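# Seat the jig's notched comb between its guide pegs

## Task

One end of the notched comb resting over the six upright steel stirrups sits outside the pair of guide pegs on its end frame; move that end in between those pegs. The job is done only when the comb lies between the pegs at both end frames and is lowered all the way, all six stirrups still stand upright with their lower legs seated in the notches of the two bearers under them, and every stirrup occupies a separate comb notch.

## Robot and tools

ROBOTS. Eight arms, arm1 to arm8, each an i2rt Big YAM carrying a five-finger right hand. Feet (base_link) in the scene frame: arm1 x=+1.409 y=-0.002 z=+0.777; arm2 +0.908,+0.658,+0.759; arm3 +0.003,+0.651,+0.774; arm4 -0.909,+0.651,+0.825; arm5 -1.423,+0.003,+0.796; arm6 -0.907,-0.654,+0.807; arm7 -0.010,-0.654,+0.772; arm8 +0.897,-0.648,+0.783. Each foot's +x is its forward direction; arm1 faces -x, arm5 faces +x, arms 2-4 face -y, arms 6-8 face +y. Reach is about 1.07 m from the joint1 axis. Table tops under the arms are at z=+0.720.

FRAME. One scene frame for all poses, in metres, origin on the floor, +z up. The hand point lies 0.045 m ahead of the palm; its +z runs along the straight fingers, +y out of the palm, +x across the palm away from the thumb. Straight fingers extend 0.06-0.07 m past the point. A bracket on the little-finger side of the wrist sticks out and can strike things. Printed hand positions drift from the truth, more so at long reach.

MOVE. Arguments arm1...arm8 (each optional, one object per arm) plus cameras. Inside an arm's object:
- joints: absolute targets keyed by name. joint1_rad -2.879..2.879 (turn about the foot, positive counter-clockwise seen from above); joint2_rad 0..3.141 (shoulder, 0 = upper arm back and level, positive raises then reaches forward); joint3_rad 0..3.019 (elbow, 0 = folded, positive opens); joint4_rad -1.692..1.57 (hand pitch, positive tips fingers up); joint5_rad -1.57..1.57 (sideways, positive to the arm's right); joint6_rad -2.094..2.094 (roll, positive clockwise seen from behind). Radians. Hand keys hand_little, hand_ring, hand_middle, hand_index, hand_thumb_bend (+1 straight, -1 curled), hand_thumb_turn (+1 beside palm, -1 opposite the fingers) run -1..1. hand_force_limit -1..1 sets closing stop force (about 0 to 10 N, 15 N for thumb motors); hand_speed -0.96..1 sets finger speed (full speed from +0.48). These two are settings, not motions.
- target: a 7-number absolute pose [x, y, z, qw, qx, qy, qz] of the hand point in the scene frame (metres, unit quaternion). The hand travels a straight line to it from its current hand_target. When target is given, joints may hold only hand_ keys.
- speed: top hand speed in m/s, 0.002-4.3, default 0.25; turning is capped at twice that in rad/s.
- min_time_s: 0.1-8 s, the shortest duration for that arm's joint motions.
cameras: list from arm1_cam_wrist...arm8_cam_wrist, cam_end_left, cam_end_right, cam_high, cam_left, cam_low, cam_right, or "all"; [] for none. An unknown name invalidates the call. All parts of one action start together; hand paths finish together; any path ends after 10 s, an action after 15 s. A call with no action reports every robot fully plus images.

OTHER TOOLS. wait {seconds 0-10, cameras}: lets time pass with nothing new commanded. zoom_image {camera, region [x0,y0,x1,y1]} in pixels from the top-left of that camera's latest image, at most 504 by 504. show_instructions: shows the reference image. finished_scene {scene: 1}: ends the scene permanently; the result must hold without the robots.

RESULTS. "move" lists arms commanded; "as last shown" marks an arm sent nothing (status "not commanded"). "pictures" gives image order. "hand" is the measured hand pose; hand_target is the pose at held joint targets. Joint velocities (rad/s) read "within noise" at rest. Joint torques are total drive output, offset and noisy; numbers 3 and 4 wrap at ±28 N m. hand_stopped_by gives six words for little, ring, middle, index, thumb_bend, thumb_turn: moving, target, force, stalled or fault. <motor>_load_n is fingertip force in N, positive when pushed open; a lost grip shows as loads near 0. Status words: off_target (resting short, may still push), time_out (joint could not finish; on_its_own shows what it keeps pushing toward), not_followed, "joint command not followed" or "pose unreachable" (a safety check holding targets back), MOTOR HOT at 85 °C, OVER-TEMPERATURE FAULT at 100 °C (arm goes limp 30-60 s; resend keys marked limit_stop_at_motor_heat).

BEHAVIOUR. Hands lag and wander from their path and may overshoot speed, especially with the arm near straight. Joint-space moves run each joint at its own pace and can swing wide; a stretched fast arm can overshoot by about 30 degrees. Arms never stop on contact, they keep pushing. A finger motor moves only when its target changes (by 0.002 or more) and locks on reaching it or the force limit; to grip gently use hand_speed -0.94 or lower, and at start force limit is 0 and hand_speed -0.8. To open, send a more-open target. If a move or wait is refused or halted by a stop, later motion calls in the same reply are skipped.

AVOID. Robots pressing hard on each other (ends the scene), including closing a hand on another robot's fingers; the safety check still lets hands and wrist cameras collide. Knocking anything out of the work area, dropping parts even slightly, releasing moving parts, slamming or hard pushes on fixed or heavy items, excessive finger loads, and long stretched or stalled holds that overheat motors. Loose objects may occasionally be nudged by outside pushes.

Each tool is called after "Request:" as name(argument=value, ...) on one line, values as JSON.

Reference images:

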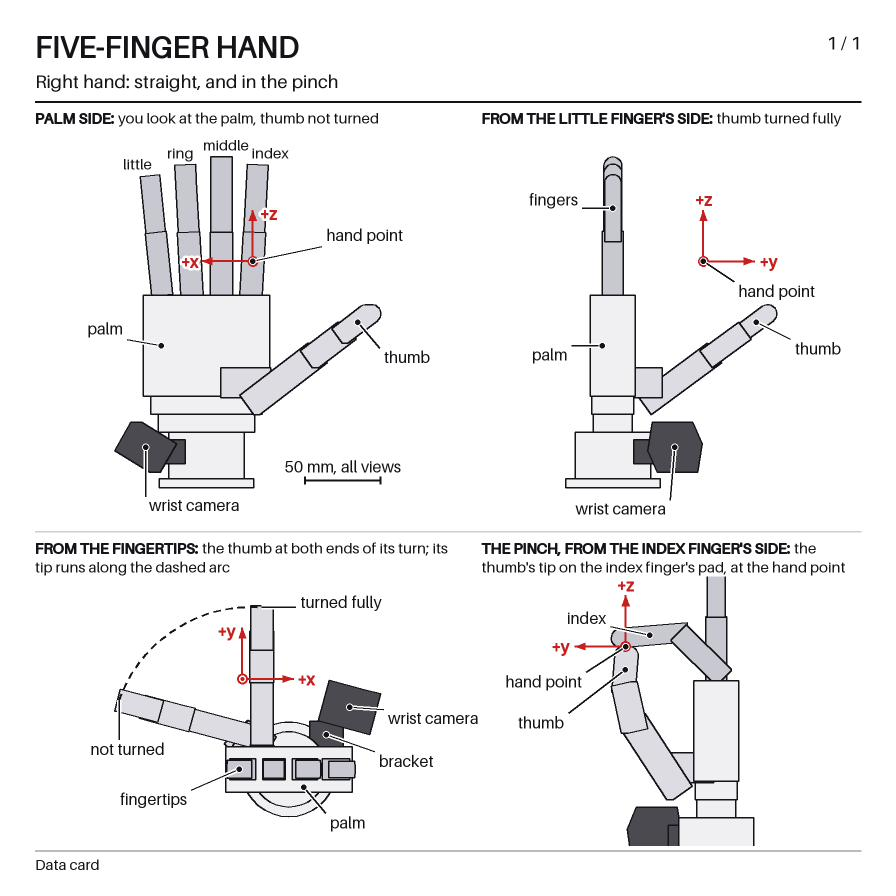

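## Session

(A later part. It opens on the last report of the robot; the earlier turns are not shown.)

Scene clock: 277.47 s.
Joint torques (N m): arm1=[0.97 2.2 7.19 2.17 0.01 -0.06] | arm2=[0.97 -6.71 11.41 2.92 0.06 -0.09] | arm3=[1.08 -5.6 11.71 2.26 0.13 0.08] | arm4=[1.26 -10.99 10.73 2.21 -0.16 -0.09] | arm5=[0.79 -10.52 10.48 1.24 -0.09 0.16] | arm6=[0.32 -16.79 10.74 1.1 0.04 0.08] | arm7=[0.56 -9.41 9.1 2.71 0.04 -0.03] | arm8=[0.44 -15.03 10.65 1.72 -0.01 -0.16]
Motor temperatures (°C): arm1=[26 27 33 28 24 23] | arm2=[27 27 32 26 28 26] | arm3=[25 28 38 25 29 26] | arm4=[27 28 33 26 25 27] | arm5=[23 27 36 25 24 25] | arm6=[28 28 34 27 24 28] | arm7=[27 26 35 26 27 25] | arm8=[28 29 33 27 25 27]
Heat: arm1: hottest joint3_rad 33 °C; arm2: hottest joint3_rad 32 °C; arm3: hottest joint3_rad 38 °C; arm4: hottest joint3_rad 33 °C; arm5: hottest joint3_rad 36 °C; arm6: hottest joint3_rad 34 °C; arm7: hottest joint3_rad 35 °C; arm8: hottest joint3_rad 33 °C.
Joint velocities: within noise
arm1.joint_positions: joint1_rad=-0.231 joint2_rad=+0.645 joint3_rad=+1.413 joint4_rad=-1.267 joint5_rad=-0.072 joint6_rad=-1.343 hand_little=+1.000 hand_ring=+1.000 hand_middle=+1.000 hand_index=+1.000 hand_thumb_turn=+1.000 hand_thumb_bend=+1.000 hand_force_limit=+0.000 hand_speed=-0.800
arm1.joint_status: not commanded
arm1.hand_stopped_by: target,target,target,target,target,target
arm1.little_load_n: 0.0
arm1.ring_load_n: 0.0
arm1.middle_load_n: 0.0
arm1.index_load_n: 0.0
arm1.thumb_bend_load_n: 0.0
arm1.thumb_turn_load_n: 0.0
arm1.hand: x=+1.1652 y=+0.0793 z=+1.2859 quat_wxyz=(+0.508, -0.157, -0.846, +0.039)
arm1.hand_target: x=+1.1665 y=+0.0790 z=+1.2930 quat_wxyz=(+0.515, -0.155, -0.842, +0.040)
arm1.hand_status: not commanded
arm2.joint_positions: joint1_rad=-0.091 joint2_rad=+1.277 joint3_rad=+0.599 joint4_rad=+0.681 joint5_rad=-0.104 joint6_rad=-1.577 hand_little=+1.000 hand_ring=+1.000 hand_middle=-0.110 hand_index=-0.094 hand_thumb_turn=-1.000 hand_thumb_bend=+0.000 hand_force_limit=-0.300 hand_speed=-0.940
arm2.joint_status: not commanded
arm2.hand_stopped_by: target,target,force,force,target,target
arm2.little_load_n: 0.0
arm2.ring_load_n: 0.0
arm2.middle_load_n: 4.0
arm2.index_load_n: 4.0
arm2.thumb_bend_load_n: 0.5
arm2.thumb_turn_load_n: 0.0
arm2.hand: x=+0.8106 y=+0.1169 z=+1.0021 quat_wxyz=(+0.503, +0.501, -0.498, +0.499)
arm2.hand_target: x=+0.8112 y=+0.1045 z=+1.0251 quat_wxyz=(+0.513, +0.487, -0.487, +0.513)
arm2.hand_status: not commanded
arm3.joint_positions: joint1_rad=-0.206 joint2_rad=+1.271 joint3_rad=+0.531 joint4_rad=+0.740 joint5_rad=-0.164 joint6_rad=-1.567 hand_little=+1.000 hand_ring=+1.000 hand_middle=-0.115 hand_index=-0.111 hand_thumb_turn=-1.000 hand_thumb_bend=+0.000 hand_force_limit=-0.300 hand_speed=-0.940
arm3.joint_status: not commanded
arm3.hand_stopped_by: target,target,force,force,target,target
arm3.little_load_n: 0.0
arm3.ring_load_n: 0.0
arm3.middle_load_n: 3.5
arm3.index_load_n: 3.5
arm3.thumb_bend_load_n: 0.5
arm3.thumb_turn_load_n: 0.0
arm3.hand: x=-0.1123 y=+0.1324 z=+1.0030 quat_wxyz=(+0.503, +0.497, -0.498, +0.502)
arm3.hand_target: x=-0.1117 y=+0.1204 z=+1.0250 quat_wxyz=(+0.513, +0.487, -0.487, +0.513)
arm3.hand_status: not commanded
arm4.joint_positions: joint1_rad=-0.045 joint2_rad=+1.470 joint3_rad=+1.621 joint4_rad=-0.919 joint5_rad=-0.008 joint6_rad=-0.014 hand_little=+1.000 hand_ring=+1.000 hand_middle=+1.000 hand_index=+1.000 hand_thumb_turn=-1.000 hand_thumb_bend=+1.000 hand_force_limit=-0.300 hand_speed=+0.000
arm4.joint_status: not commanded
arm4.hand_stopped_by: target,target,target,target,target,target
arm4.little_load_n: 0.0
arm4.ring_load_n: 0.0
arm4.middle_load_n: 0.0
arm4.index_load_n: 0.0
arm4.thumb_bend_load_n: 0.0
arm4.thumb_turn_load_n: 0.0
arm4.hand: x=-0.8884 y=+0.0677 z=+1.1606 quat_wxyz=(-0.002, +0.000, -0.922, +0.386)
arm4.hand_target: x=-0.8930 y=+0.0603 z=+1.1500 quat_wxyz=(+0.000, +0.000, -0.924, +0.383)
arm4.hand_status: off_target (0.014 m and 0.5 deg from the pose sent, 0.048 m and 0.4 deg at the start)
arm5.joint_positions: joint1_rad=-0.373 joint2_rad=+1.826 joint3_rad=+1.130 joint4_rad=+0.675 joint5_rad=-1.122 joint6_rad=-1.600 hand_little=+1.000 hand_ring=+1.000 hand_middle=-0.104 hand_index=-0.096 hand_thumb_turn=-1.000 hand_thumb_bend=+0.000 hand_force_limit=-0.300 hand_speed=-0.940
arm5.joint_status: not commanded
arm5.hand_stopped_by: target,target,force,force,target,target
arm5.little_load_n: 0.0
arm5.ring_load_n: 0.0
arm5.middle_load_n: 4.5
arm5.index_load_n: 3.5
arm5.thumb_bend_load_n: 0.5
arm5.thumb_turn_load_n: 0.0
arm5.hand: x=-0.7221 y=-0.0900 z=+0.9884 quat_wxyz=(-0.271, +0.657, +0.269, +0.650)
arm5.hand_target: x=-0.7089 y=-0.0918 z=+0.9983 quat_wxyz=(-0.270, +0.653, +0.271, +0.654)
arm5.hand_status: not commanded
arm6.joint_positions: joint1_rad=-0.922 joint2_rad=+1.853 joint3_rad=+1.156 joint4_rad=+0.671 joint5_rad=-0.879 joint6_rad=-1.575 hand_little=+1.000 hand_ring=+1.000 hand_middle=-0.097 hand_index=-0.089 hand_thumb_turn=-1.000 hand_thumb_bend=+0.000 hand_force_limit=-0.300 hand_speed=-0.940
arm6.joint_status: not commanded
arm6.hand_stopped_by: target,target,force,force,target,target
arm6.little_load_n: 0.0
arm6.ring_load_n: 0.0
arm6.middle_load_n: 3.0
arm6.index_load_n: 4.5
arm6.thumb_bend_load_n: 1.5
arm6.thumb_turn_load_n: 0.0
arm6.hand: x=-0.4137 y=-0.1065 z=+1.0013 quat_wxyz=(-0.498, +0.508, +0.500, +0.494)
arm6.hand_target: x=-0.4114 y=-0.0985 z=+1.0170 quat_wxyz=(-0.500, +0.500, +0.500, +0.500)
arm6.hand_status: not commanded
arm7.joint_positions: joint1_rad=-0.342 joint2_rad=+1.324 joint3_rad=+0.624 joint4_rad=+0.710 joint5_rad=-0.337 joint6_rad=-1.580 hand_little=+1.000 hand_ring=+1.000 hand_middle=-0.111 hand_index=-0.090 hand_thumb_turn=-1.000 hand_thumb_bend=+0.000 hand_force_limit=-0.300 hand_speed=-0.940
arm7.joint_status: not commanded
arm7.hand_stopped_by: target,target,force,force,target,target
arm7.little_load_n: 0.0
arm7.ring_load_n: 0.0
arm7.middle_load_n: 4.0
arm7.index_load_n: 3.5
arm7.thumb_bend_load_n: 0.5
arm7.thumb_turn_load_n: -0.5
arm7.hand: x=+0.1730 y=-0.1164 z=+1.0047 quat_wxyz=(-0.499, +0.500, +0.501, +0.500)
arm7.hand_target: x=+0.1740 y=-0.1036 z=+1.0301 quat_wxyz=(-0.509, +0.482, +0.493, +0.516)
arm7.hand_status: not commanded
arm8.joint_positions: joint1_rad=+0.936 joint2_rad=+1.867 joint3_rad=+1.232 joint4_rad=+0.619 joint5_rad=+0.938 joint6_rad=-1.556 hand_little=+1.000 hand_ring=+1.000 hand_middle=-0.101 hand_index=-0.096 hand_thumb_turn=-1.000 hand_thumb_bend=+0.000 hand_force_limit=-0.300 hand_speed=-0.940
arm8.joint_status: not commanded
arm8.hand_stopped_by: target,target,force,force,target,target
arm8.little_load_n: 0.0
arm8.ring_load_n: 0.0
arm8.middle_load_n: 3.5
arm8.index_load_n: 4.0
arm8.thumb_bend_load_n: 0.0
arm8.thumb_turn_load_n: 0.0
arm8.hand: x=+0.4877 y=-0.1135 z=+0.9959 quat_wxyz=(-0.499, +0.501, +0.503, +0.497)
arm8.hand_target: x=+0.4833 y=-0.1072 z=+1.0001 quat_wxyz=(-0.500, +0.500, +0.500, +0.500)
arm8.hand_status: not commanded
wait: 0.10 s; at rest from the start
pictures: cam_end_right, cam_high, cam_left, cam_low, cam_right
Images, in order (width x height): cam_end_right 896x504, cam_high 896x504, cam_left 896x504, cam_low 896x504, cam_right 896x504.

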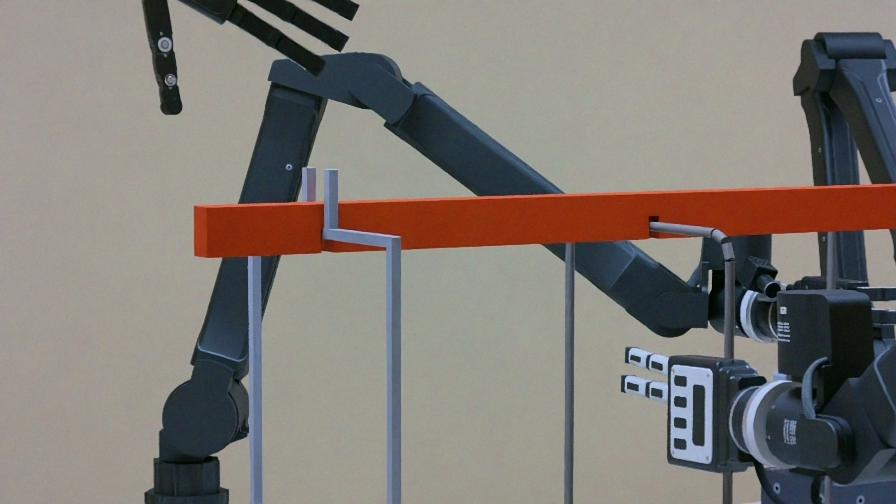

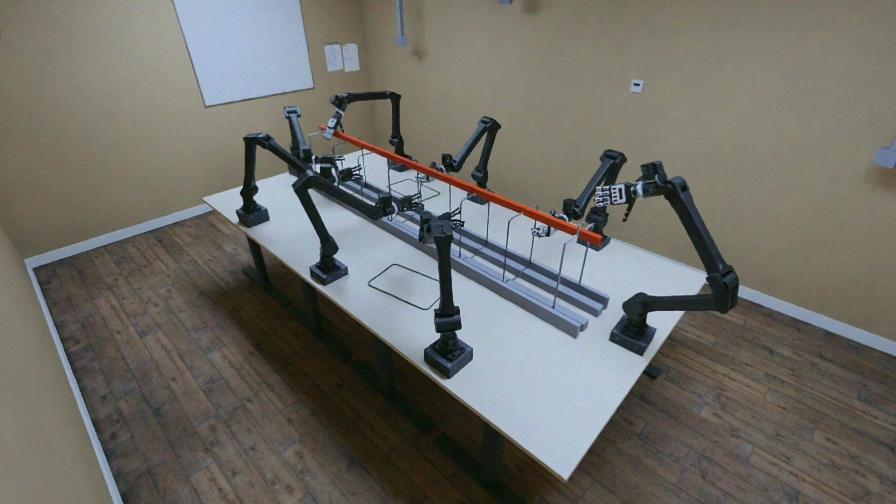

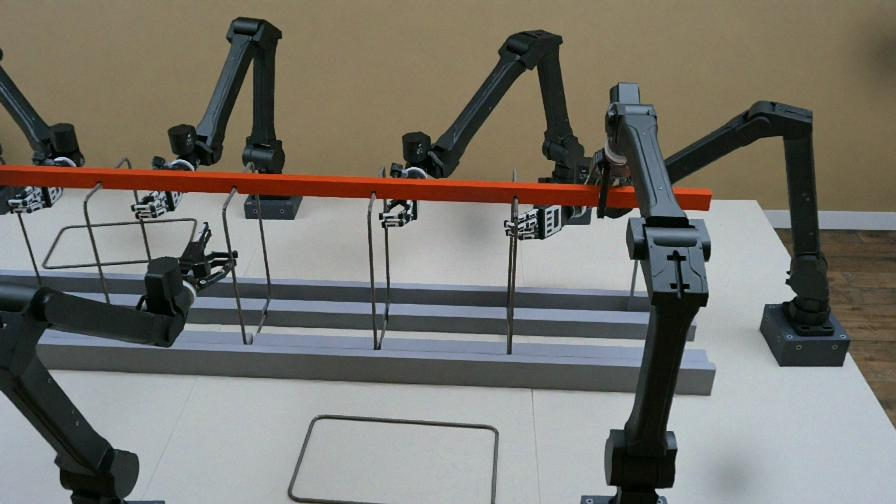

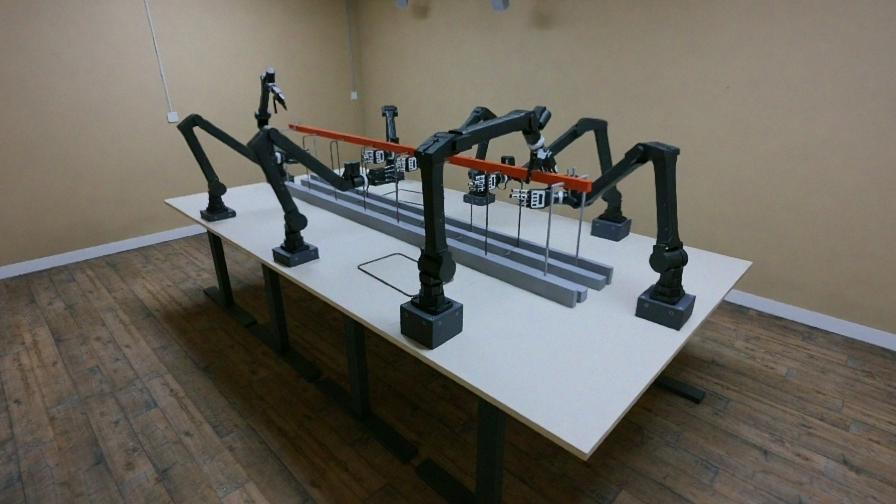

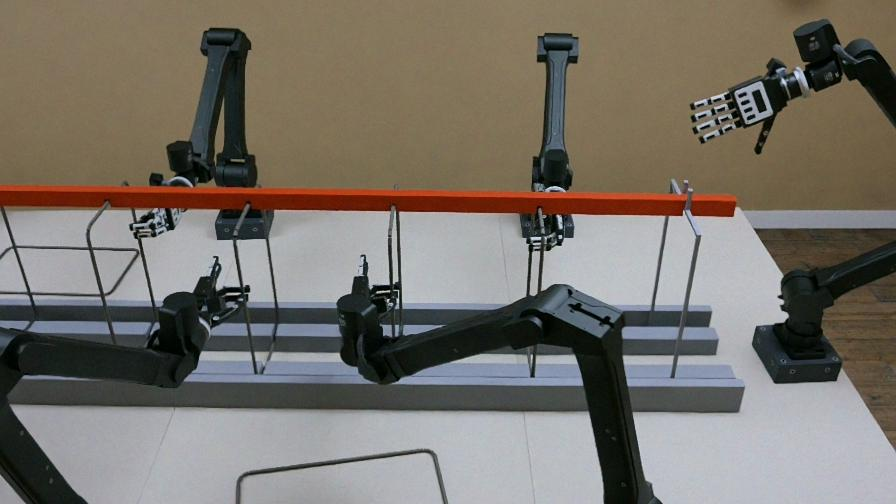

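Request:
move(arm4={"joints": {"hand_index": 0.3, "hand_middle": 0.3, "hand_ring": 0.3, "hand_little": 0.3, "hand_speed": -0.8, "hand_force_limit": -0.7}}, cameras=["arm4_cam_wrist", "cam_end_left"])

Request:
zoom_image(camera="cam_end_left", region=[400, 80, 660, 300])

Scene clock: 289.93 s.
Joint torques (N m): arm1=[0.97 2.2 7.2 2.17 0.01 -0.06] | arm2=[1.61 -5.71 11.47 2.99 0.09 -0.13] | arm3=[1.44 -5.36 11.77 2.35 0.12 0.08] | arm4=[2.08 -11.69 10.86 2.24 -0.2 -0.11] | arm5=[1.26 -10.93 10.1 1.17 -0.04 0.18] | arm6=[0.32 -16.73 10.69 1.14 0.04 0.08] | arm7=[0.56 -9.41 9.09 2.73 0.03 -0.03] | arm8=[0.44 -14.97 10.65 1.73 -0.01 -0.16]
Motor temperatures (°C): arm1=[26 27 34 28 24 23] | arm2=[27 27 32 26 28 26] | arm3=[25 28 38 25 29 26] | arm4=[27 28 34 26 25 27] | arm5=[23 27 36 25 24 25] | arm6=[28 28 34 27 24 28] | arm7=[27 26 35 26 27 25] | arm8=[28 29 33 27 25 27]
Heat: arm1: hottest joint3_rad 34 °C; arm2: hottest joint3_rad 32 °C; arm3: hottest joint3_rad 38 °C; arm4: hottest joint3_rad 34 °C; arm5: hottest joint3_rad 36 °C; arm6: hottest joint3_rad 34 °C; arm7: hottest joint3_rad 35 °C; arm8: hottest joint3_rad 33 °C.
move: arm4 done
Joint velocities: within noise
arm1, arm2, arm3, arm5, arm6, arm7, arm8: as last shown
arm2.thumb_bend_load_n: 1.0
arm3.little_load_n: 0.5
arm4.joint_positions: joint1_rad=-0.045 joint2_rad=+1.470 joint3_rad=+1.621 joint4_rad=-0.919 joint5_rad=-0.008 joint6_rad=-0.014 hand_little=+0.300 hand_ring=+0.300 hand_middle=+0.300 hand_index=+0.300 hand_thumb_turn=-1.000 hand_thumb_bend=+1.000 hand_force_limit=-0.700 hand_speed=-0.800
arm4.joint_status: all done
arm4.hand_stopped_by: target,target,target,target,target,target
arm4.little_load_n: 0.0
arm4.ring_load_n: 0.5
arm4.middle_load_n: 0.0
arm4.index_load_n: 0.0
arm4.thumb_bend_load_n: 0.0
arm4.thumb_turn_load_n: 0.0
arm4.hand: x=-0.8884 y=+0.0677 z=+1.1606 quat_wxyz=(-0.002, +0.000, -0.922, +0.386)
arm4.hand_target: x=-0.8930 y=+0.0603 z=+1.1500 quat_wxyz=(+0.000, +0.000, -0.924, +0.383)
arm4.hand_status: not commanded
arm6.index_load_n: 5.0
arm6.thumb_bend_load_n: 1.0
arm7.index_load_n: 4.0
arm7.thumb_bend_load_n: 1.0
arm7.thumb_turn_load_n: 0.0
Images, in order (width x height): arm4_cam_wrist 896x504, cam_end_left 896x504.

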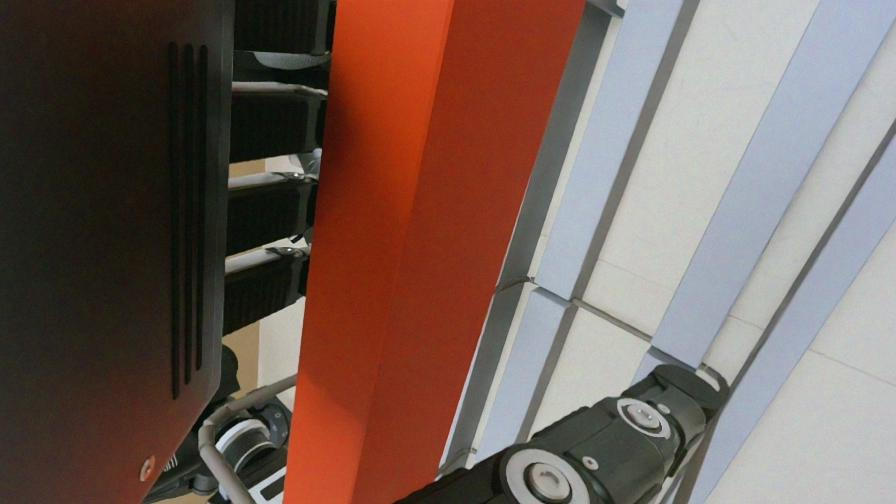

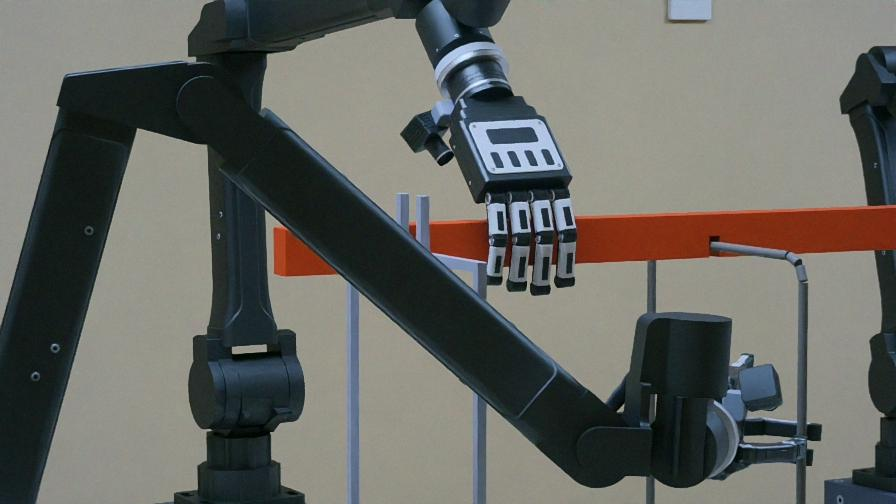

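Scaled by 1.938 from the camera's image (finer frame: 1280x720).

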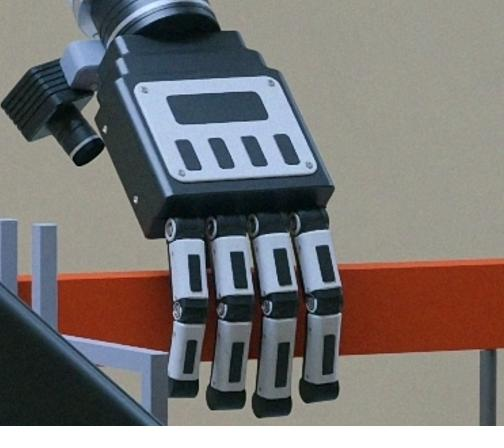

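Request:
move(arm4={"joints": {"hand_index": 0.1, "hand_middle": 0.1, "hand_ring": 0.1, "hand_little": 0.1}}, cameras=["arm4_cam_wrist", "cam_end_left"])

Request:
zoom_image(camera="cam_end_left", region=[400, 80, 660, 300])

Scene clock: 291.40 s.
Joint torques (N m): arm1=[0.97 2.2 7.2 2.17 0.01 -0.06] | arm2=[1.38 -6.12 11.62 3.11 0.06 -0.13] | arm3=[1.14 -5.48 11.77 2.39 0.13 0.06] | arm4=[1.85 -11.4 10.86 2.25 -0.19 -0.11] | arm5=[0.62 -11.46 10.47 1.1 -0.13 0.16] | arm6=[0.26 -16.73 10.73 1.13 0.05 0.08] | arm7=[0.56 -9.41 9.1 2.73 0.03 -0.03] | arm8=[0.44 -15.03 10.66 1.72 -0.01 -0.16]
Motor temperatures (°C): arm1=[26 27 34 28 24 23] | arm2=[27 27 32 26 28 26] | arm3=[25 28 38 25 29 26] | arm4=[27 28 34 26 25 27] | arm5=[23 27 36 25 24 25] | arm6=[28 28 34 27 24 28] | arm7=[27 26 35 26 27 25] | arm8=[28 29 33 27 25 27]
Heat: arm1: hottest joint3_rad 34 °C; arm2: hottest joint3_rad 32 °C; arm3: hottest joint3_rad 38 °C; arm4: hottest joint3_rad 34 °C; arm5: hottest joint3_rad 36 °C; arm6: hottest joint3_rad 34 °C; arm7: hottest joint3_rad 35 °C; arm8: hottest joint3_rad 33 °C.
move: arm4 done
Joint velocities: within noise
arm1, arm2, arm3, arm5, arm6, arm7, arm8: as last shown
arm1.thumb_turn_load_n: 0.5
arm3.little_load_n: 0.0
arm4.joint_positions: joint1_rad=-0.045 joint2_rad=+1.470 joint3_rad=+1.621 joint4_rad=-0.919 joint5_rad=-0.008 joint6_rad=-0.014 hand_little=+0.100 hand_ring=+0.100 hand_middle=+0.100 hand_index=+0.100 hand_thumb_turn=-1.000 hand_thumb_bend=+1.000 hand_force_limit=-0.700 hand_speed=-0.800
arm4.joint_status: all done
arm4.hand_stopped_by: target,target,target,target,target,target
arm4.little_load_n: 0.0
arm4.ring_load_n: 0.5
arm4.middle_load_n: 0.0
arm4.index_load_n: 0.0
arm4.thumb_bend_load_n: 0.0
arm4.thumb_turn_load_n: 0.0
arm4.hand: x=-0.8884 y=+0.0677 z=+1.1606 quat_wxyz=(-0.002, +0.000, -0.922, +0.386)
arm4.hand_target: x=-0.8930 y=+0.0603 z=+1.1500 quat_wxyz=(+0.000, +0.000, -0.924, +0.383)
arm4.hand_status: not commanded
arm6.middle_load_n: 2.5
arm6.index_load_n: 4.5
arm7.index_load_n: 3.5
arm8.index_load_n: 3.5
Images, in order (width x height): arm4_cam_wrist 896x504, cam_end_left 896x504.

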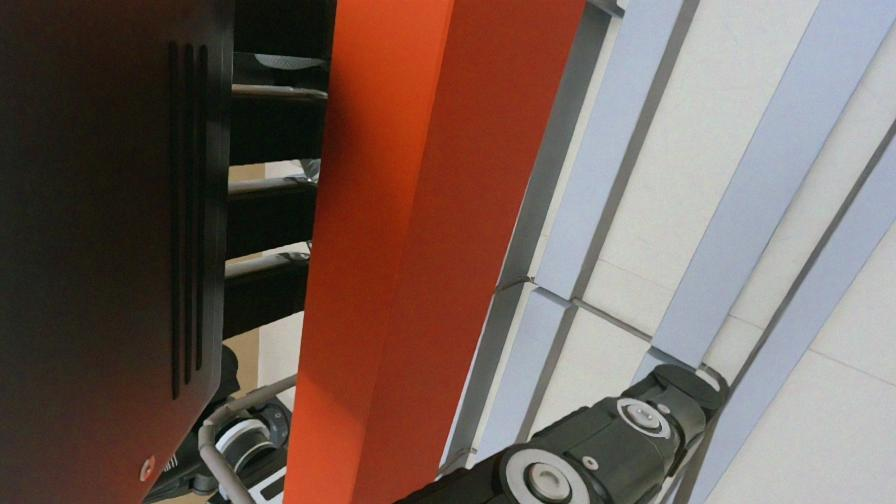

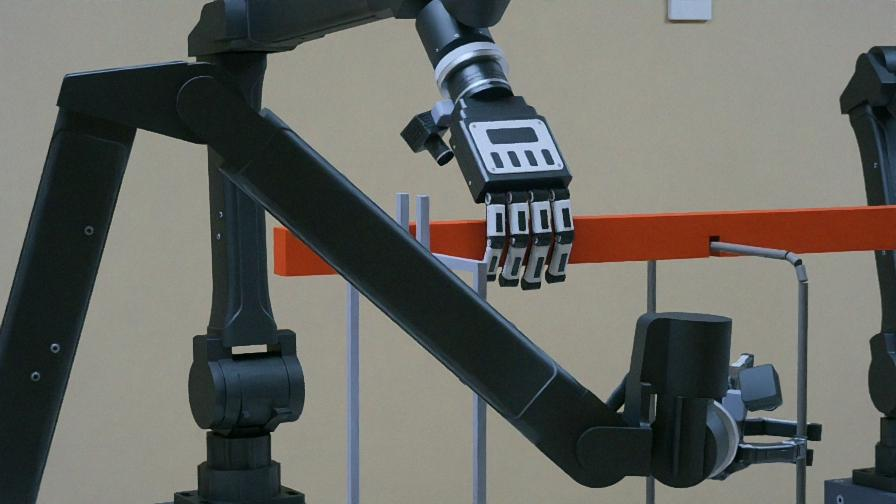

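Scaled by 1.938 from the camera's image (finer frame: 1280x720).

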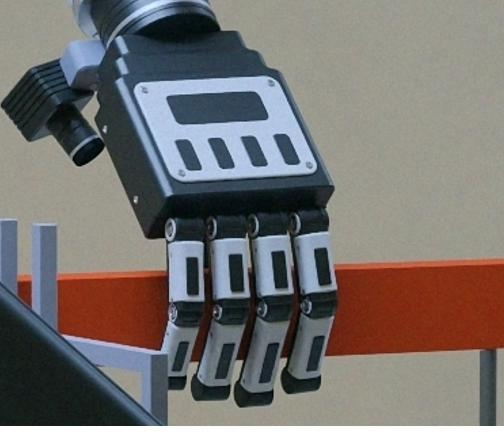

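Request:
move(arm4={"joints": {"hand_index": -0.1, "hand_middle": -0.1, "hand_ring": -0.1, "hand_little": -0.1, "hand_speed": -0.85, "hand_force_limit": -0.8}}, cameras=["arm4_cam_wrist", "cam_end_left"])

Request:
zoom_image(camera="cam_end_left", region=[400, 80, 660, 300])

Scene clock: 293.13 s.
Joint torques (N m): arm1=[0.97 2.2 7.19 2.17 0.01 -0.06] | arm2=[1.32 -5.83 11.47 2.99 0.11 -0.17] | arm3=[1.2 -5.6 11.75 2.37 0.13 0.06] | arm4=[1.73 -11.81 10.76 1.85 -0.13 -0.04] | arm5=[0.38 -10.29 10.35 1.14 -0.08 0.13] | arm6=[0.21 -16.73 10.71 1.09 0.05 0.08] | arm7=[0.62 -9.35 9.1 2.73 0.03 -0.03] | arm8=[0.5 -14.97 10.65 1.72 -0.01 -0.16]
Motor temperatures (°C): arm1=[26 27 34 28 24 23] | arm2=[27 27 32 26 28 26] | arm3=[25 28 38 25 29 26] | arm4=[27 28 34 26 25 27] | arm5=[23 27 36 25 24 25] | arm6=[28 28 34 27 24 28] | arm7=[27 26 35 26 27 25] | arm8=[28 29 33 27 25 27]
Heat: arm1: hottest joint3_rad 34 °C; arm2: hottest joint3_rad 32 °C; arm3: hottest joint3_rad 38 °C; arm4: hottest joint3_rad 34 °C; arm5: hottest joint3_rad 36 °C; arm6: hottest joint3_rad 34 °C; arm7: hottest joint3_rad 35 °C; arm8: hottest joint3_rad 33 °C.
move: arm4 off_target
Joint velocities: within noise
arm1, arm2, arm3, arm5, arm6, arm7, arm8: as last shown
arm1.thumb_turn_load_n: 0.0
arm3.ring_load_n: -0.5
arm4.joint_positions: joint1_rad=-0.045 joint2_rad=+1.472 joint3_rad=+1.621 joint4_rad=-0.914 joint5_rad=-0.008 joint6_rad=-0.015 hand_little=-0.010 hand_ring=+0.018 hand_middle=+0.046 hand_index=+0.075 hand_thumb_turn=-1.000 hand_thumb_bend=+1.000 hand_force_limit=-0.800 hand_speed=-0.850
arm4.joint_status: hand_little off_target (ended at -0.010, target -0.100); hand_ring off_target (ended at +0.018, target -0.100); hand_middle off_target (ended at +0.046, target -0.100); hand_index off_target (ended at +0.075, target -0.100); the others done
arm4.hand_stopped_by: force,force,force,force,target,target
arm4.little_load_n: 1.0
arm4.ring_load_n: 0.5
arm4.middle_load_n: 0.0
arm4.index_load_n: 0.0
arm4.thumb_bend_load_n: 0.0
arm4.thumb_turn_load_n: 0.0
arm4.hand: x=-0.8884 y=+0.0660 z=+1.1598 quat_wxyz=(-0.002, +0.000, -0.922, +0.387)
arm4.hand_target: x=-0.8930 y=+0.0604 z=+1.1500 quat_wxyz=(+0.000, +0.000, -0.924, +0.383)
arm4.hand_status: not commanded
arm5.middle_load_n: 4.0
arm8.index_load_n: 4.0
arm8.thumb_bend_load_n: 0.5
Images, in order (width x height): arm4_cam_wrist 896x504, cam_end_left 896x504.

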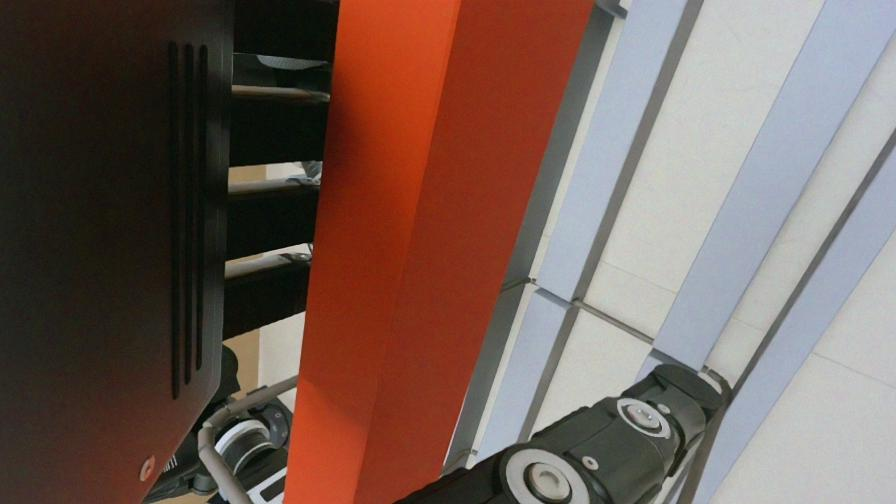

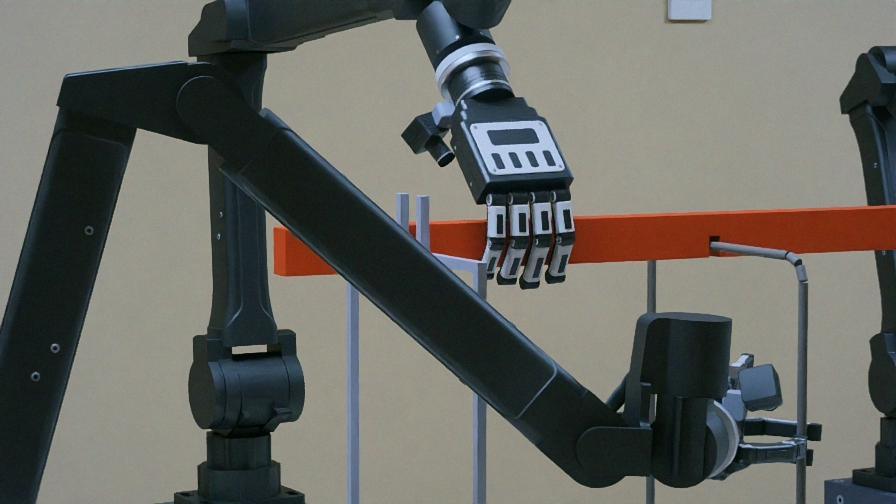

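Scaled by 1.938 from the camera's image (finer frame: 1280x720).

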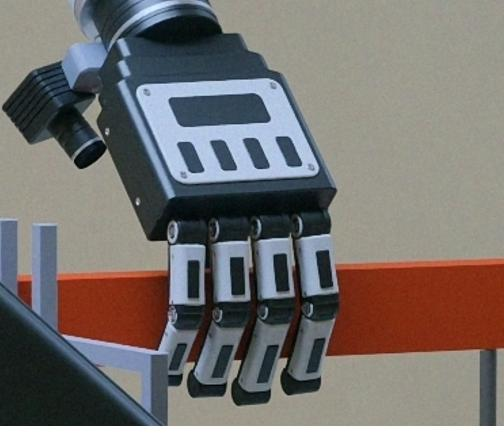

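Request:
wait(seconds=0.1, cameras=["cam_left", "arm5_cam_wrist", "arm3_cam_wrist"])

Request:
zoom_image(camera="cam_left", region=[550, 130, 710, 250])

Scene clock: 297.93 s.
Joint torques (N m): arm1=[1.03 2.14 7.2 2.17 0.01 -0.06] | arm2=[1.49 -6.36 11.55 2.92 0.04 -0.11] | arm3=[1.32 -5.77 11.84 2.35 0.13 0.05] | arm4=[1.38 -11.46 10.77 1.74 -0.11 -0.07] | arm5=[0.62 -11.28 10.39 1.13 -0.11 0.21] | arm6=[0.38 -16.79 10.73 1.11 0.05 0.07] | arm7=[0.62 -9.35 9.09 2.73 0.03 -0.03] | arm8=[0.44 -14.97 10.66 1.73 -0.01 -0.16]
Motor temperatures (°C): arm1=[26 27 34 28 24 23] | arm2=[27 27 32 26 28 26] | arm3=[25 28 38 25 29 26] | arm4=[27 28 34 26 25 27] | arm5=[23 27 36 25 24 25] | arm6=[28 28 34 27 24 28] | arm7=[27 26 35 26 27 25] | arm8=[28 29 33 27 25 27]
Heat: arm1: hottest joint3_rad 34 °C; arm2: hottest joint3_rad 32 °C; arm3: hottest joint3_rad 38 °C; arm4: hottest joint3_rad 34 °C; arm5: hottest joint3_rad 36 °C; arm6: hottest joint3_rad 34 °C; arm7: hottest joint3_rad 35 °C; arm8: hottest joint3_rad 33 °C.
Joint velocities: within noise
arm1.joint_positions: joint1_rad=-0.231 joint2_rad=+0.645 joint3_rad=+1.413 joint4_rad=-1.267 joint5_rad=-0.072 joint6_rad=-1.343 hand_little=+1.000 hand_ring=+1.000 hand_middle=+1.000 hand_index=+1.000 hand_thumb_turn=+1.000 hand_thumb_bend=+1.000 hand_force_limit=+0.000 hand_speed=-0.800
arm1.joint_status: not commanded
arm1.hand_stopped_by: target,target,target,target,target,target
arm1.little_load_n: -0.5
arm1.ring_load_n: 0.0
arm1.middle_load_n: 0.0
arm1.index_load_n: 0.0
arm1.thumb_bend_load_n: 0.0
arm1.thumb_turn_load_n: 0.0
arm1.hand: x=+1.1652 y=+0.0793 z=+1.2859 quat_wxyz=(+0.508, -0.157, -0.846, +0.039)
arm1.hand_target: x=+1.1665 y=+0.0790 z=+1.2930 quat_wxyz=(+0.515, -0.155, -0.842, +0.040)
arm1.hand_status: not commanded
arm2.joint_positions: joint1_rad=-0.091 joint2_rad=+1.277 joint3_rad=+0.599 joint4_rad=+0.681 joint5_rad=-0.104 joint6_rad=-1.577 hand_little=+1.000 hand_ring=+1.000 hand_middle=-0.110 hand_index=-0.094 hand_thumb_turn=-1.000 hand_thumb_bend=+0.000 hand_force_limit=-0.300 hand_speed=-0.940
arm2.joint_status: not commanded
arm2.hand_stopped_by: target,target,force,force,target,target
arm2.little_load_n: 0.0
arm2.ring_load_n: 0.0
arm2.middle_load_n: 4.0
arm2.index_load_n: 4.0
arm2.thumb_bend_load_n: 1.0
arm2.thumb_turn_load_n: 0.0
arm2.hand: x=+0.8106 y=+0.1169 z=+1.0021 quat_wxyz=(+0.503, +0.501, -0.498, +0.499)
arm2.hand_target: x=+0.8112 y=+0.1045 z=+1.0251 quat_wxyz=(+0.513, +0.487, -0.487, +0.513)
arm2.hand_status: not commanded
arm3.joint_positions: joint1_rad=-0.206 joint2_rad=+1.271 joint3_rad=+0.531 joint4_rad=+0.740 joint5_rad=-0.164 joint6_rad=-1.567 hand_little=+1.000 hand_ring=+1.000 hand_middle=-0.115 hand_index=-0.111 hand_thumb_turn=-1.000 hand_thumb_bend=+0.000 hand_force_limit=-0.300 hand_speed=-0.940
arm3.joint_status: not commanded
arm3.hand_stopped_by: target,target,force,force,target,target
arm3.little_load_n: 0.0
arm3.ring_load_n: 0.0
arm3.middle_load_n: 3.5
arm3.index_load_n: 3.5
arm3.thumb_bend_load_n: 0.5
arm3.thumb_turn_load_n: 0.0
arm3.hand: x=-0.1123 y=+0.1324 z=+1.0030 quat_wxyz=(+0.503, +0.497, -0.498, +0.502)
arm3.hand_target: x=-0.1117 y=+0.1204 z=+1.0250 quat_wxyz=(+0.513, +0.487, -0.487, +0.513)
arm3.hand_status: not commanded
arm4.joint_positions: joint1_rad=-0.045 joint2_rad=+1.472 joint3_rad=+1.621 joint4_rad=-0.914 joint5_rad=-0.008 joint6_rad=-0.015 hand_little=-0.010 hand_ring=+0.018 hand_middle=+0.046 hand_index=+0.075 hand_thumb_turn=-1.000 hand_thumb_bend=+1.000 hand_force_limit=-0.800 hand_speed=-0.850
arm4.joint_status: hand_little off_target (ended at -0.010, target -0.100); hand_ring off_target (ended at +0.018, target -0.100); hand_middle off_target (ended at +0.046, target -0.100); hand_index off_target (ended at +0.075, target -0.100); the others done
arm4.hand_stopped_by: force,force,force,force,target,target
arm4.little_load_n: 1.0
arm4.ring_load_n: 0.0
arm4.middle_load_n: 0.0
arm4.index_load_n: 0.5
arm4.thumb_bend_load_n: 0.0
arm4.thumb_turn_load_n: 0.0
arm4.hand: x=-0.8884 y=+0.0660 z=+1.1598 quat_wxyz=(-0.002, +0.000, -0.922, +0.387)
arm4.hand_target: x=-0.8930 y=+0.0604 z=+1.1500 quat_wxyz=(+0.000, +0.000, -0.924, +0.383)
arm4.hand_status: not commanded
arm5.joint_positions: joint1_rad=-0.373 joint2_rad=+1.826 joint3_rad=+1.130 joint4_rad=+0.675 joint5_rad=-1.122 joint6_rad=-1.600 hand_little=+1.000 hand_ring=+1.000 hand_middle=-0.104 hand_index=-0.096 hand_thumb_turn=-1.000 hand_thumb_bend=+0.000 hand_force_limit=-0.300 hand_speed=-0.940
arm5.joint_status: not commanded
arm5.hand_stopped_by: target,target,force,force,target,target
arm5.little_load_n: 0.0
arm5.ring_load_n: 0.0
arm5.middle_load_n: 4.0
arm5.index_load_n: 3.5
arm5.thumb_bend_load_n: 0.5
arm5.thumb_turn_load_n: 0.5
arm5.hand: x=-0.7221 y=-0.0900 z=+0.9884 quat_wxyz=(-0.271, +0.657, +0.269, +0.650)
arm5.hand_target: x=-0.7089 y=-0.0918 z=+0.9983 quat_wxyz=(-0.270, +0.653, +0.271, +0.654)
arm5.hand_status: not commanded
arm6.joint_positions: joint1_rad=-0.922 joint2_rad=+1.853 joint3_rad=+1.156 joint4_rad=+0.671 joint5_rad=-0.879 joint6_rad=-1.575 hand_little=+1.000 hand_ring=+1.000 hand_middle=-0.097 hand_index=-0.089 hand_thumb_turn=-1.000 hand_thumb_bend=+0.000 hand_force_limit=-0.300 hand_speed=-0.940
arm6.joint_status: not commanded
arm6.hand_stopped_by: target,target,force,force,target,target
arm6.little_load_n: 0.0
arm6.ring_load_n: 0.0
arm6.middle_load_n: 2.5
arm6.index_load_n: 4.5
arm6.thumb_bend_load_n: 1.0
arm6.thumb_turn_load_n: 0.0
arm6.hand: x=-0.4137 y=-0.1065 z=+1.0013 quat_wxyz=(-0.498, +0.508, +0.500, +0.494)
arm6.hand_target: x=-0.4114 y=-0.0985 z=+1.0170 quat_wxyz=(-0.500, +0.500, +0.500, +0.500)
arm6.hand_status: not commanded
arm7.joint_positions: joint1_rad=-0.342 joint2_rad=+1.324 joint3_rad=+0.624 joint4_rad=+0.710 joint5_rad=-0.337 joint6_rad=-1.580 hand_little=+1.000 hand_ring=+1.000 hand_middle=-0.111 hand_index=-0.090 hand_thumb_turn=-1.000 hand_thumb_bend=+0.000 hand_force_limit=-0.300 hand_speed=-0.940
arm7.joint_status: not commanded
arm7.hand_stopped_by: target,target,force,force,target,target
arm7.little_load_n: 0.0
arm7.ring_load_n: 0.0
arm7.middle_load_n: 4.0
arm7.index_load_n: 3.5
arm7.thumb_bend_load_n: 0.5
arm7.thumb_turn_load_n: 0.0
arm7.hand: x=+0.1730 y=-0.1164 z=+1.0047 quat_wxyz=(-0.499, +0.500, +0.501, +0.500)
arm7.hand_target: x=+0.1740 y=-0.1036 z=+1.0301 quat_wxyz=(-0.509, +0.482, +0.493, +0.516)
arm7.hand_status: not commanded
arm8.joint_positions: joint1_rad=+0.936 joint2_rad=+1.867 joint3_rad=+1.232 joint4_rad=+0.619 joint5_rad=+0.938 joint6_rad=-1.556 hand_little=+1.000 hand_ring=+1.000 hand_middle=-0.101 hand_index=-0.096 hand_thumb_turn=-1.000 hand_thumb_bend=+0.000 hand_force_limit=-0.300 hand_speed=-0.940
arm8.joint_status: not commanded
arm8.hand_stopped_by: target,target,force,force,target,target
arm8.little_load_n: 0.0
arm8.ring_load_n: 0.0
arm8.middle_load_n: 3.5
arm8.index_load_n: 4.0
arm8.thumb_bend_load_n: 0.0
arm8.thumb_turn_load_n: 0.0
arm8.hand: x=+0.4877 y=-0.1135 z=+0.9959 quat_wxyz=(-0.499, +0.501, +0.503, +0.497)
arm8.hand_target: x=+0.4833 y=-0.1072 z=+1.0001 quat_wxyz=(-0.500, +0.500, +0.500, +0.500)
arm8.hand_status: not commanded
wait: 0.10 s; at rest from the start
pictures: arm3_cam_wrist, arm5_cam_wrist, cam_left
Images, in order (width x height): arm3_cam_wrist 896x504, arm5_cam_wrist 896x504, cam_left 896x504.

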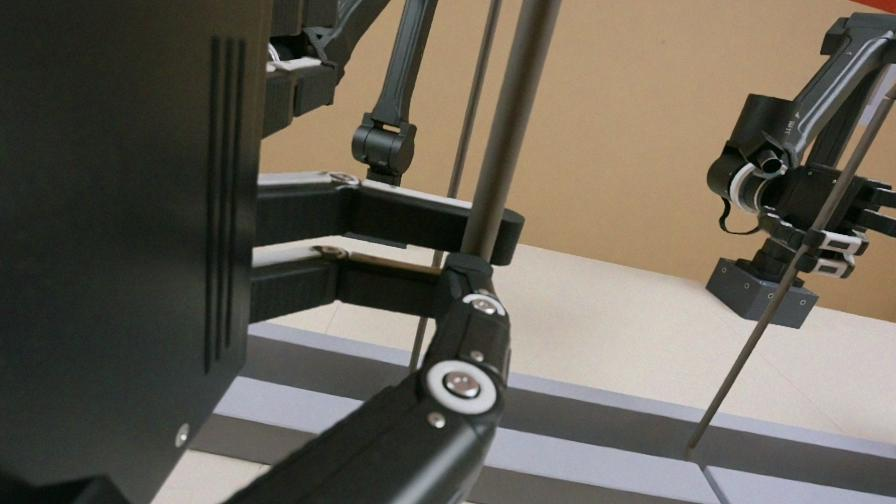

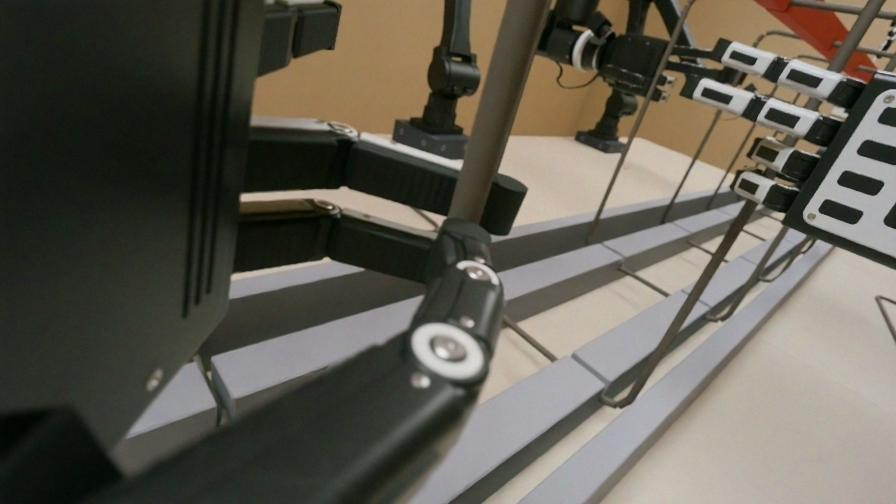

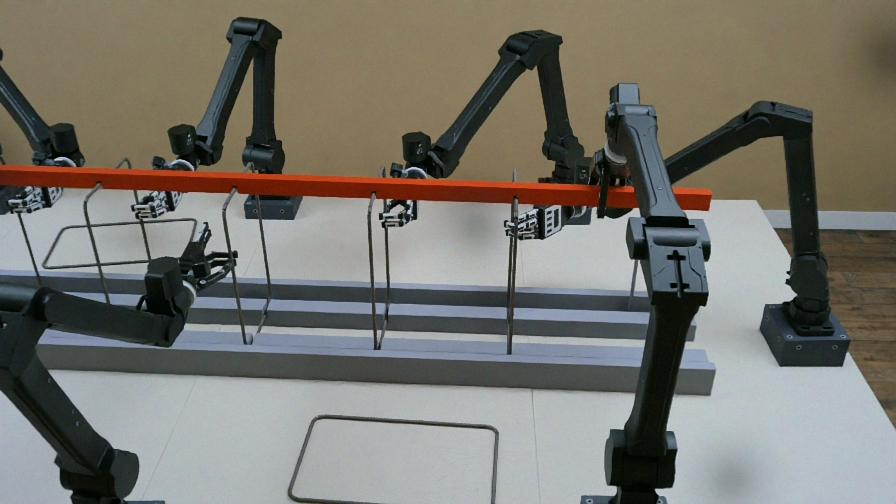

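Scaled by 3.150 from the camera's image (finer frame: 1280x720).

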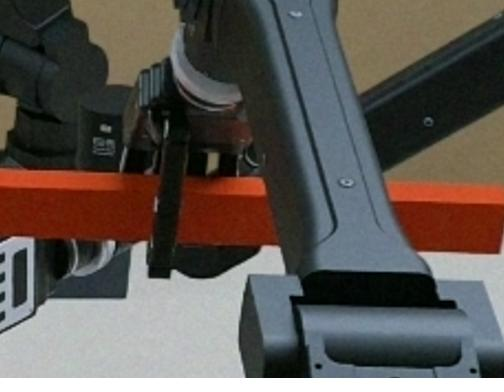

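Request:
move(arm4={"joints": {"hand_index": 0.25, "hand_middle": 0.25, "hand_ring": 0.25, "hand_little": 0.25, "hand_speed": -0.6}})

Request:
move(arm4={"target": [-0.893, 0.070, 1.141, 0, 0, 0.9239, -0.3827], "speed": 0.04}, cameras=["arm4_cam_wrist", "cam_end_left"])

Request:
zoom_image(camera="cam_end_left", region=[400, 80, 660, 300])

Scene clock: 299.60 s.
Joint torques (N m): arm1=[0.97 2.2 7.2 2.17 0.01 -0.06] | arm2=[1.38 -6.3 11.51 3.03 0.1 -0.1] | arm3=[1.08 -5.3 11.7 2.32 0.13 0.07] | arm4=[1.32 -11.16 10.73 1.92 -0.2 -0.09] | arm5=[1.61 -10.64 10.24 1.07 -0.06 0.19] | arm6=[0.38 -16.67 10.7 1.06 0.05 0.07] | arm7=[0.62 -9.35 9.09 2.73 0.03 -0.03] | arm8=[0.5 -15.03 10.66 1.72 -0.01 -0.16]
Motor temperatures (°C): arm1=[26 27 34 28 24 23] | arm2=[27 27 32 26 28 26] | arm3=[25 28 38 25 29 26] | arm4=[27 28 34 26 25 27] | arm5=[23 27 36 25 24 25] | arm6=[28 28 34 27 24 28] | arm7=[27 26 35 26 27 25] | arm8=[28 29 33 27 25 27]
Heat: arm1: hottest joint3_rad 34 °C; arm2: hottest joint3_rad 32 °C; arm3: hottest joint3_rad 38 °C; arm4: hottest joint3_rad 34 °C; arm5: hottest joint3_rad 36 °C; arm6: hottest joint3_rad 34 °C; arm7: hottest joint3_rad 35 °C; arm8: hottest joint3_rad 33 °C.
move: arm4 done
Joint velocities: within noise
arm1, arm2, arm3, arm5, arm6, arm7, arm8: as last shown
arm1.little_load_n: 0.0
arm4.joint_positions: joint1_rad=-0.045 joint2_rad=+1.472 joint3_rad=+1.621 joint4_rad=-0.914 joint5_rad=-0.008 joint6_rad=-0.015 hand_little=+0.250 hand_ring=+0.250 hand_middle=+0.250 hand_index=+0.250 hand_thumb_turn=-1.000 hand_thumb_bend=+1.000 hand_force_limit=-0.800 hand_speed=-0.600
arm4.joint_status: all done
arm4.hand_stopped_by: target,target,target,target,target,target
arm4.little_load_n: 0.0
arm4.ring_load_n: 0.0
arm4.middle_load_n: 0.0
arm4.index_load_n: 0.0
arm4.thumb_bend_load_n: 0.0
arm4.thumb_turn_load_n: 0.0
arm4.hand: x=-0.8884 y=+0.0660 z=+1.1598 quat_wxyz=(-0.002, +0.000, -0.922, +0.387)
arm4.hand_target: x=-0.8930 y=+0.0604 z=+1.1500 quat_wxyz=(+0.000, +0.000, -0.924, +0.383)
arm4.hand_status: not commanded
arm5.thumb_turn_load_n: 0.0
arm8.index_load_n: 3.5
pictures: none

Scene clock: 300.63 s.
Joint torques (N m): arm1=[0.97 2.2 7.2 2.17 0.01 -0.06] | arm2=[1.44 -6.07 11.56 2.96 0.07 -0.13] | arm3=[1.32 -5.3 11.81 2.35 0.13 0.07] | arm4=[0.67 -13.16 9.96 1.48 -0.14 -0.06] | arm5=[0.56 -10.64 10.29 1.18 -0.07 0.17] | arm6=[0.32 -16.73 10.76 1.1 0.04 0.07] | arm7=[0.56 -9.41 9.09 2.73 0.04 -0.03] | arm8=[0.44 -15.03 10.66 1.72 -0.02 -0.15]
Motor temperatures (°C): arm1=[26 27 34 28 24 23] | arm2=[27 27 32 26 28 26] | arm3=[25 28 38 25 29 26] | arm4=[27 28 34 26 25 27] | arm5=[23 27 36 25 24 25] | arm6=[28 28 34 27 24 28] | arm7=[27 26 35 26 27 25] | arm8=[28 29 33 27 25 27]
Heat: arm1: hottest joint3_rad 34 °C; arm2: hottest joint3_rad 32 °C; arm3: hottest joint3_rad 38 °C; arm4: hottest joint3_rad 34 °C; arm5: hottest joint3_rad 36 °C; arm6: hottest joint3_rad 34 °C; arm7: hottest joint3_rad 35 °C; arm8: hottest joint3_rad 33 °C.
move: arm4 done
Joint velocities: within noise
arm1, arm2, arm3, arm5, arm6, arm7, arm8: as last shown
arm2.ring_load_n: -0.5
arm4.joint_positions: joint1_rad=-0.045 joint2_rad=+1.468 joint3_rad=+1.576 joint4_rad=-0.884 joint5_rad=-0.008 joint6_rad=-0.015 hand_little=+0.250 hand_ring=+0.250 hand_middle=+0.250 hand_index=+0.250 hand_thumb_turn=-1.000 hand_thumb_bend=+1.000 hand_force_limit=-0.800 hand_speed=-0.600
arm4.joint_status: not commanded
arm4.hand_stopped_by: target,target,target,target,target,target
arm4.little_load_n: 0.0
arm4.ring_load_n: 0.0
arm4.middle_load_n: 0.0
arm4.index_load_n: 0.5
arm4.thumb_bend_load_n: 0.0
arm4.thumb_turn_load_n: 0.0
arm4.hand: x=-0.8883 y=+0.0683 z=+1.1429 quat_wxyz=(-0.002, +0.001, -0.924, +0.382)
arm4.hand_target: x=-0.8929 y=+0.0700 z=+1.1411 quat_wxyz=(+0.000, +0.000, -0.924, +0.383)
arm4.hand_status: done (0.005 m and 0.2 deg from the pose sent, 0.020 m and 0.6 deg at the start)
arm6.little_load_n: 0.5
arm8.middle_load_n: 4.0
arm8.thumb_turn_load_n: 0.5
Images, in order (width x height): arm4_cam_wrist 896x504, cam_end_left 896x504.

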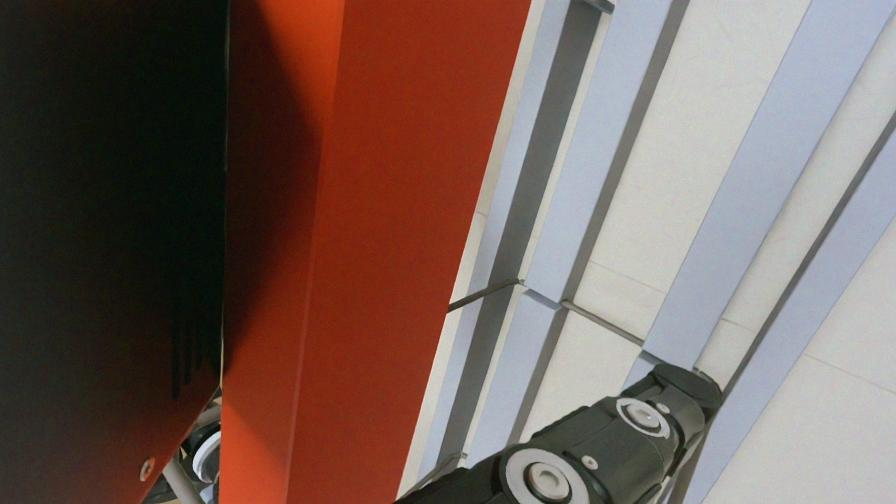

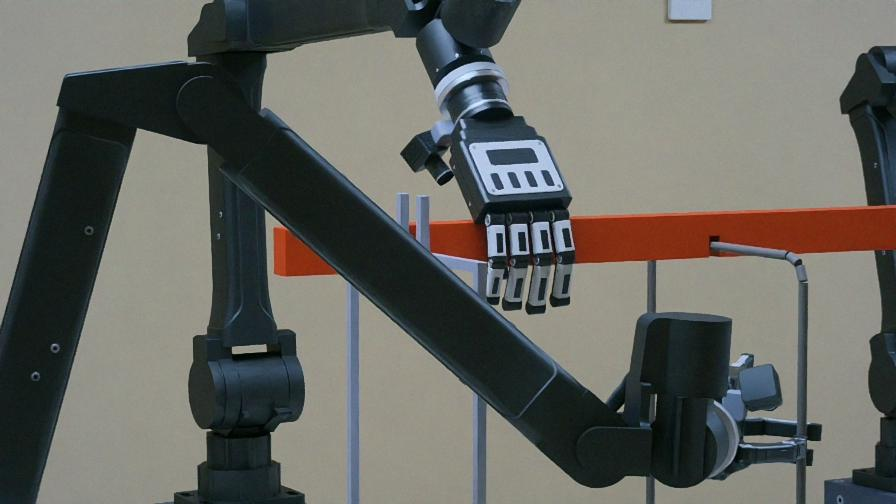

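Scaled by 1.938 from the camera's image (finer frame: 1280x720).

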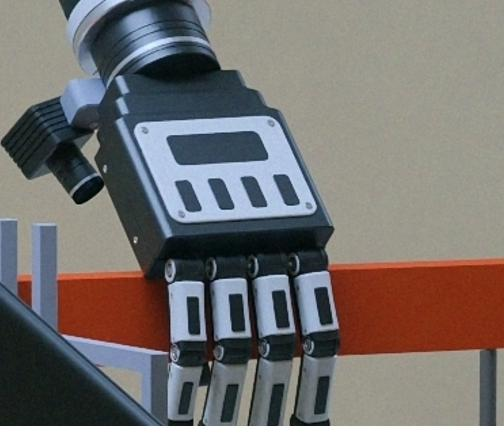

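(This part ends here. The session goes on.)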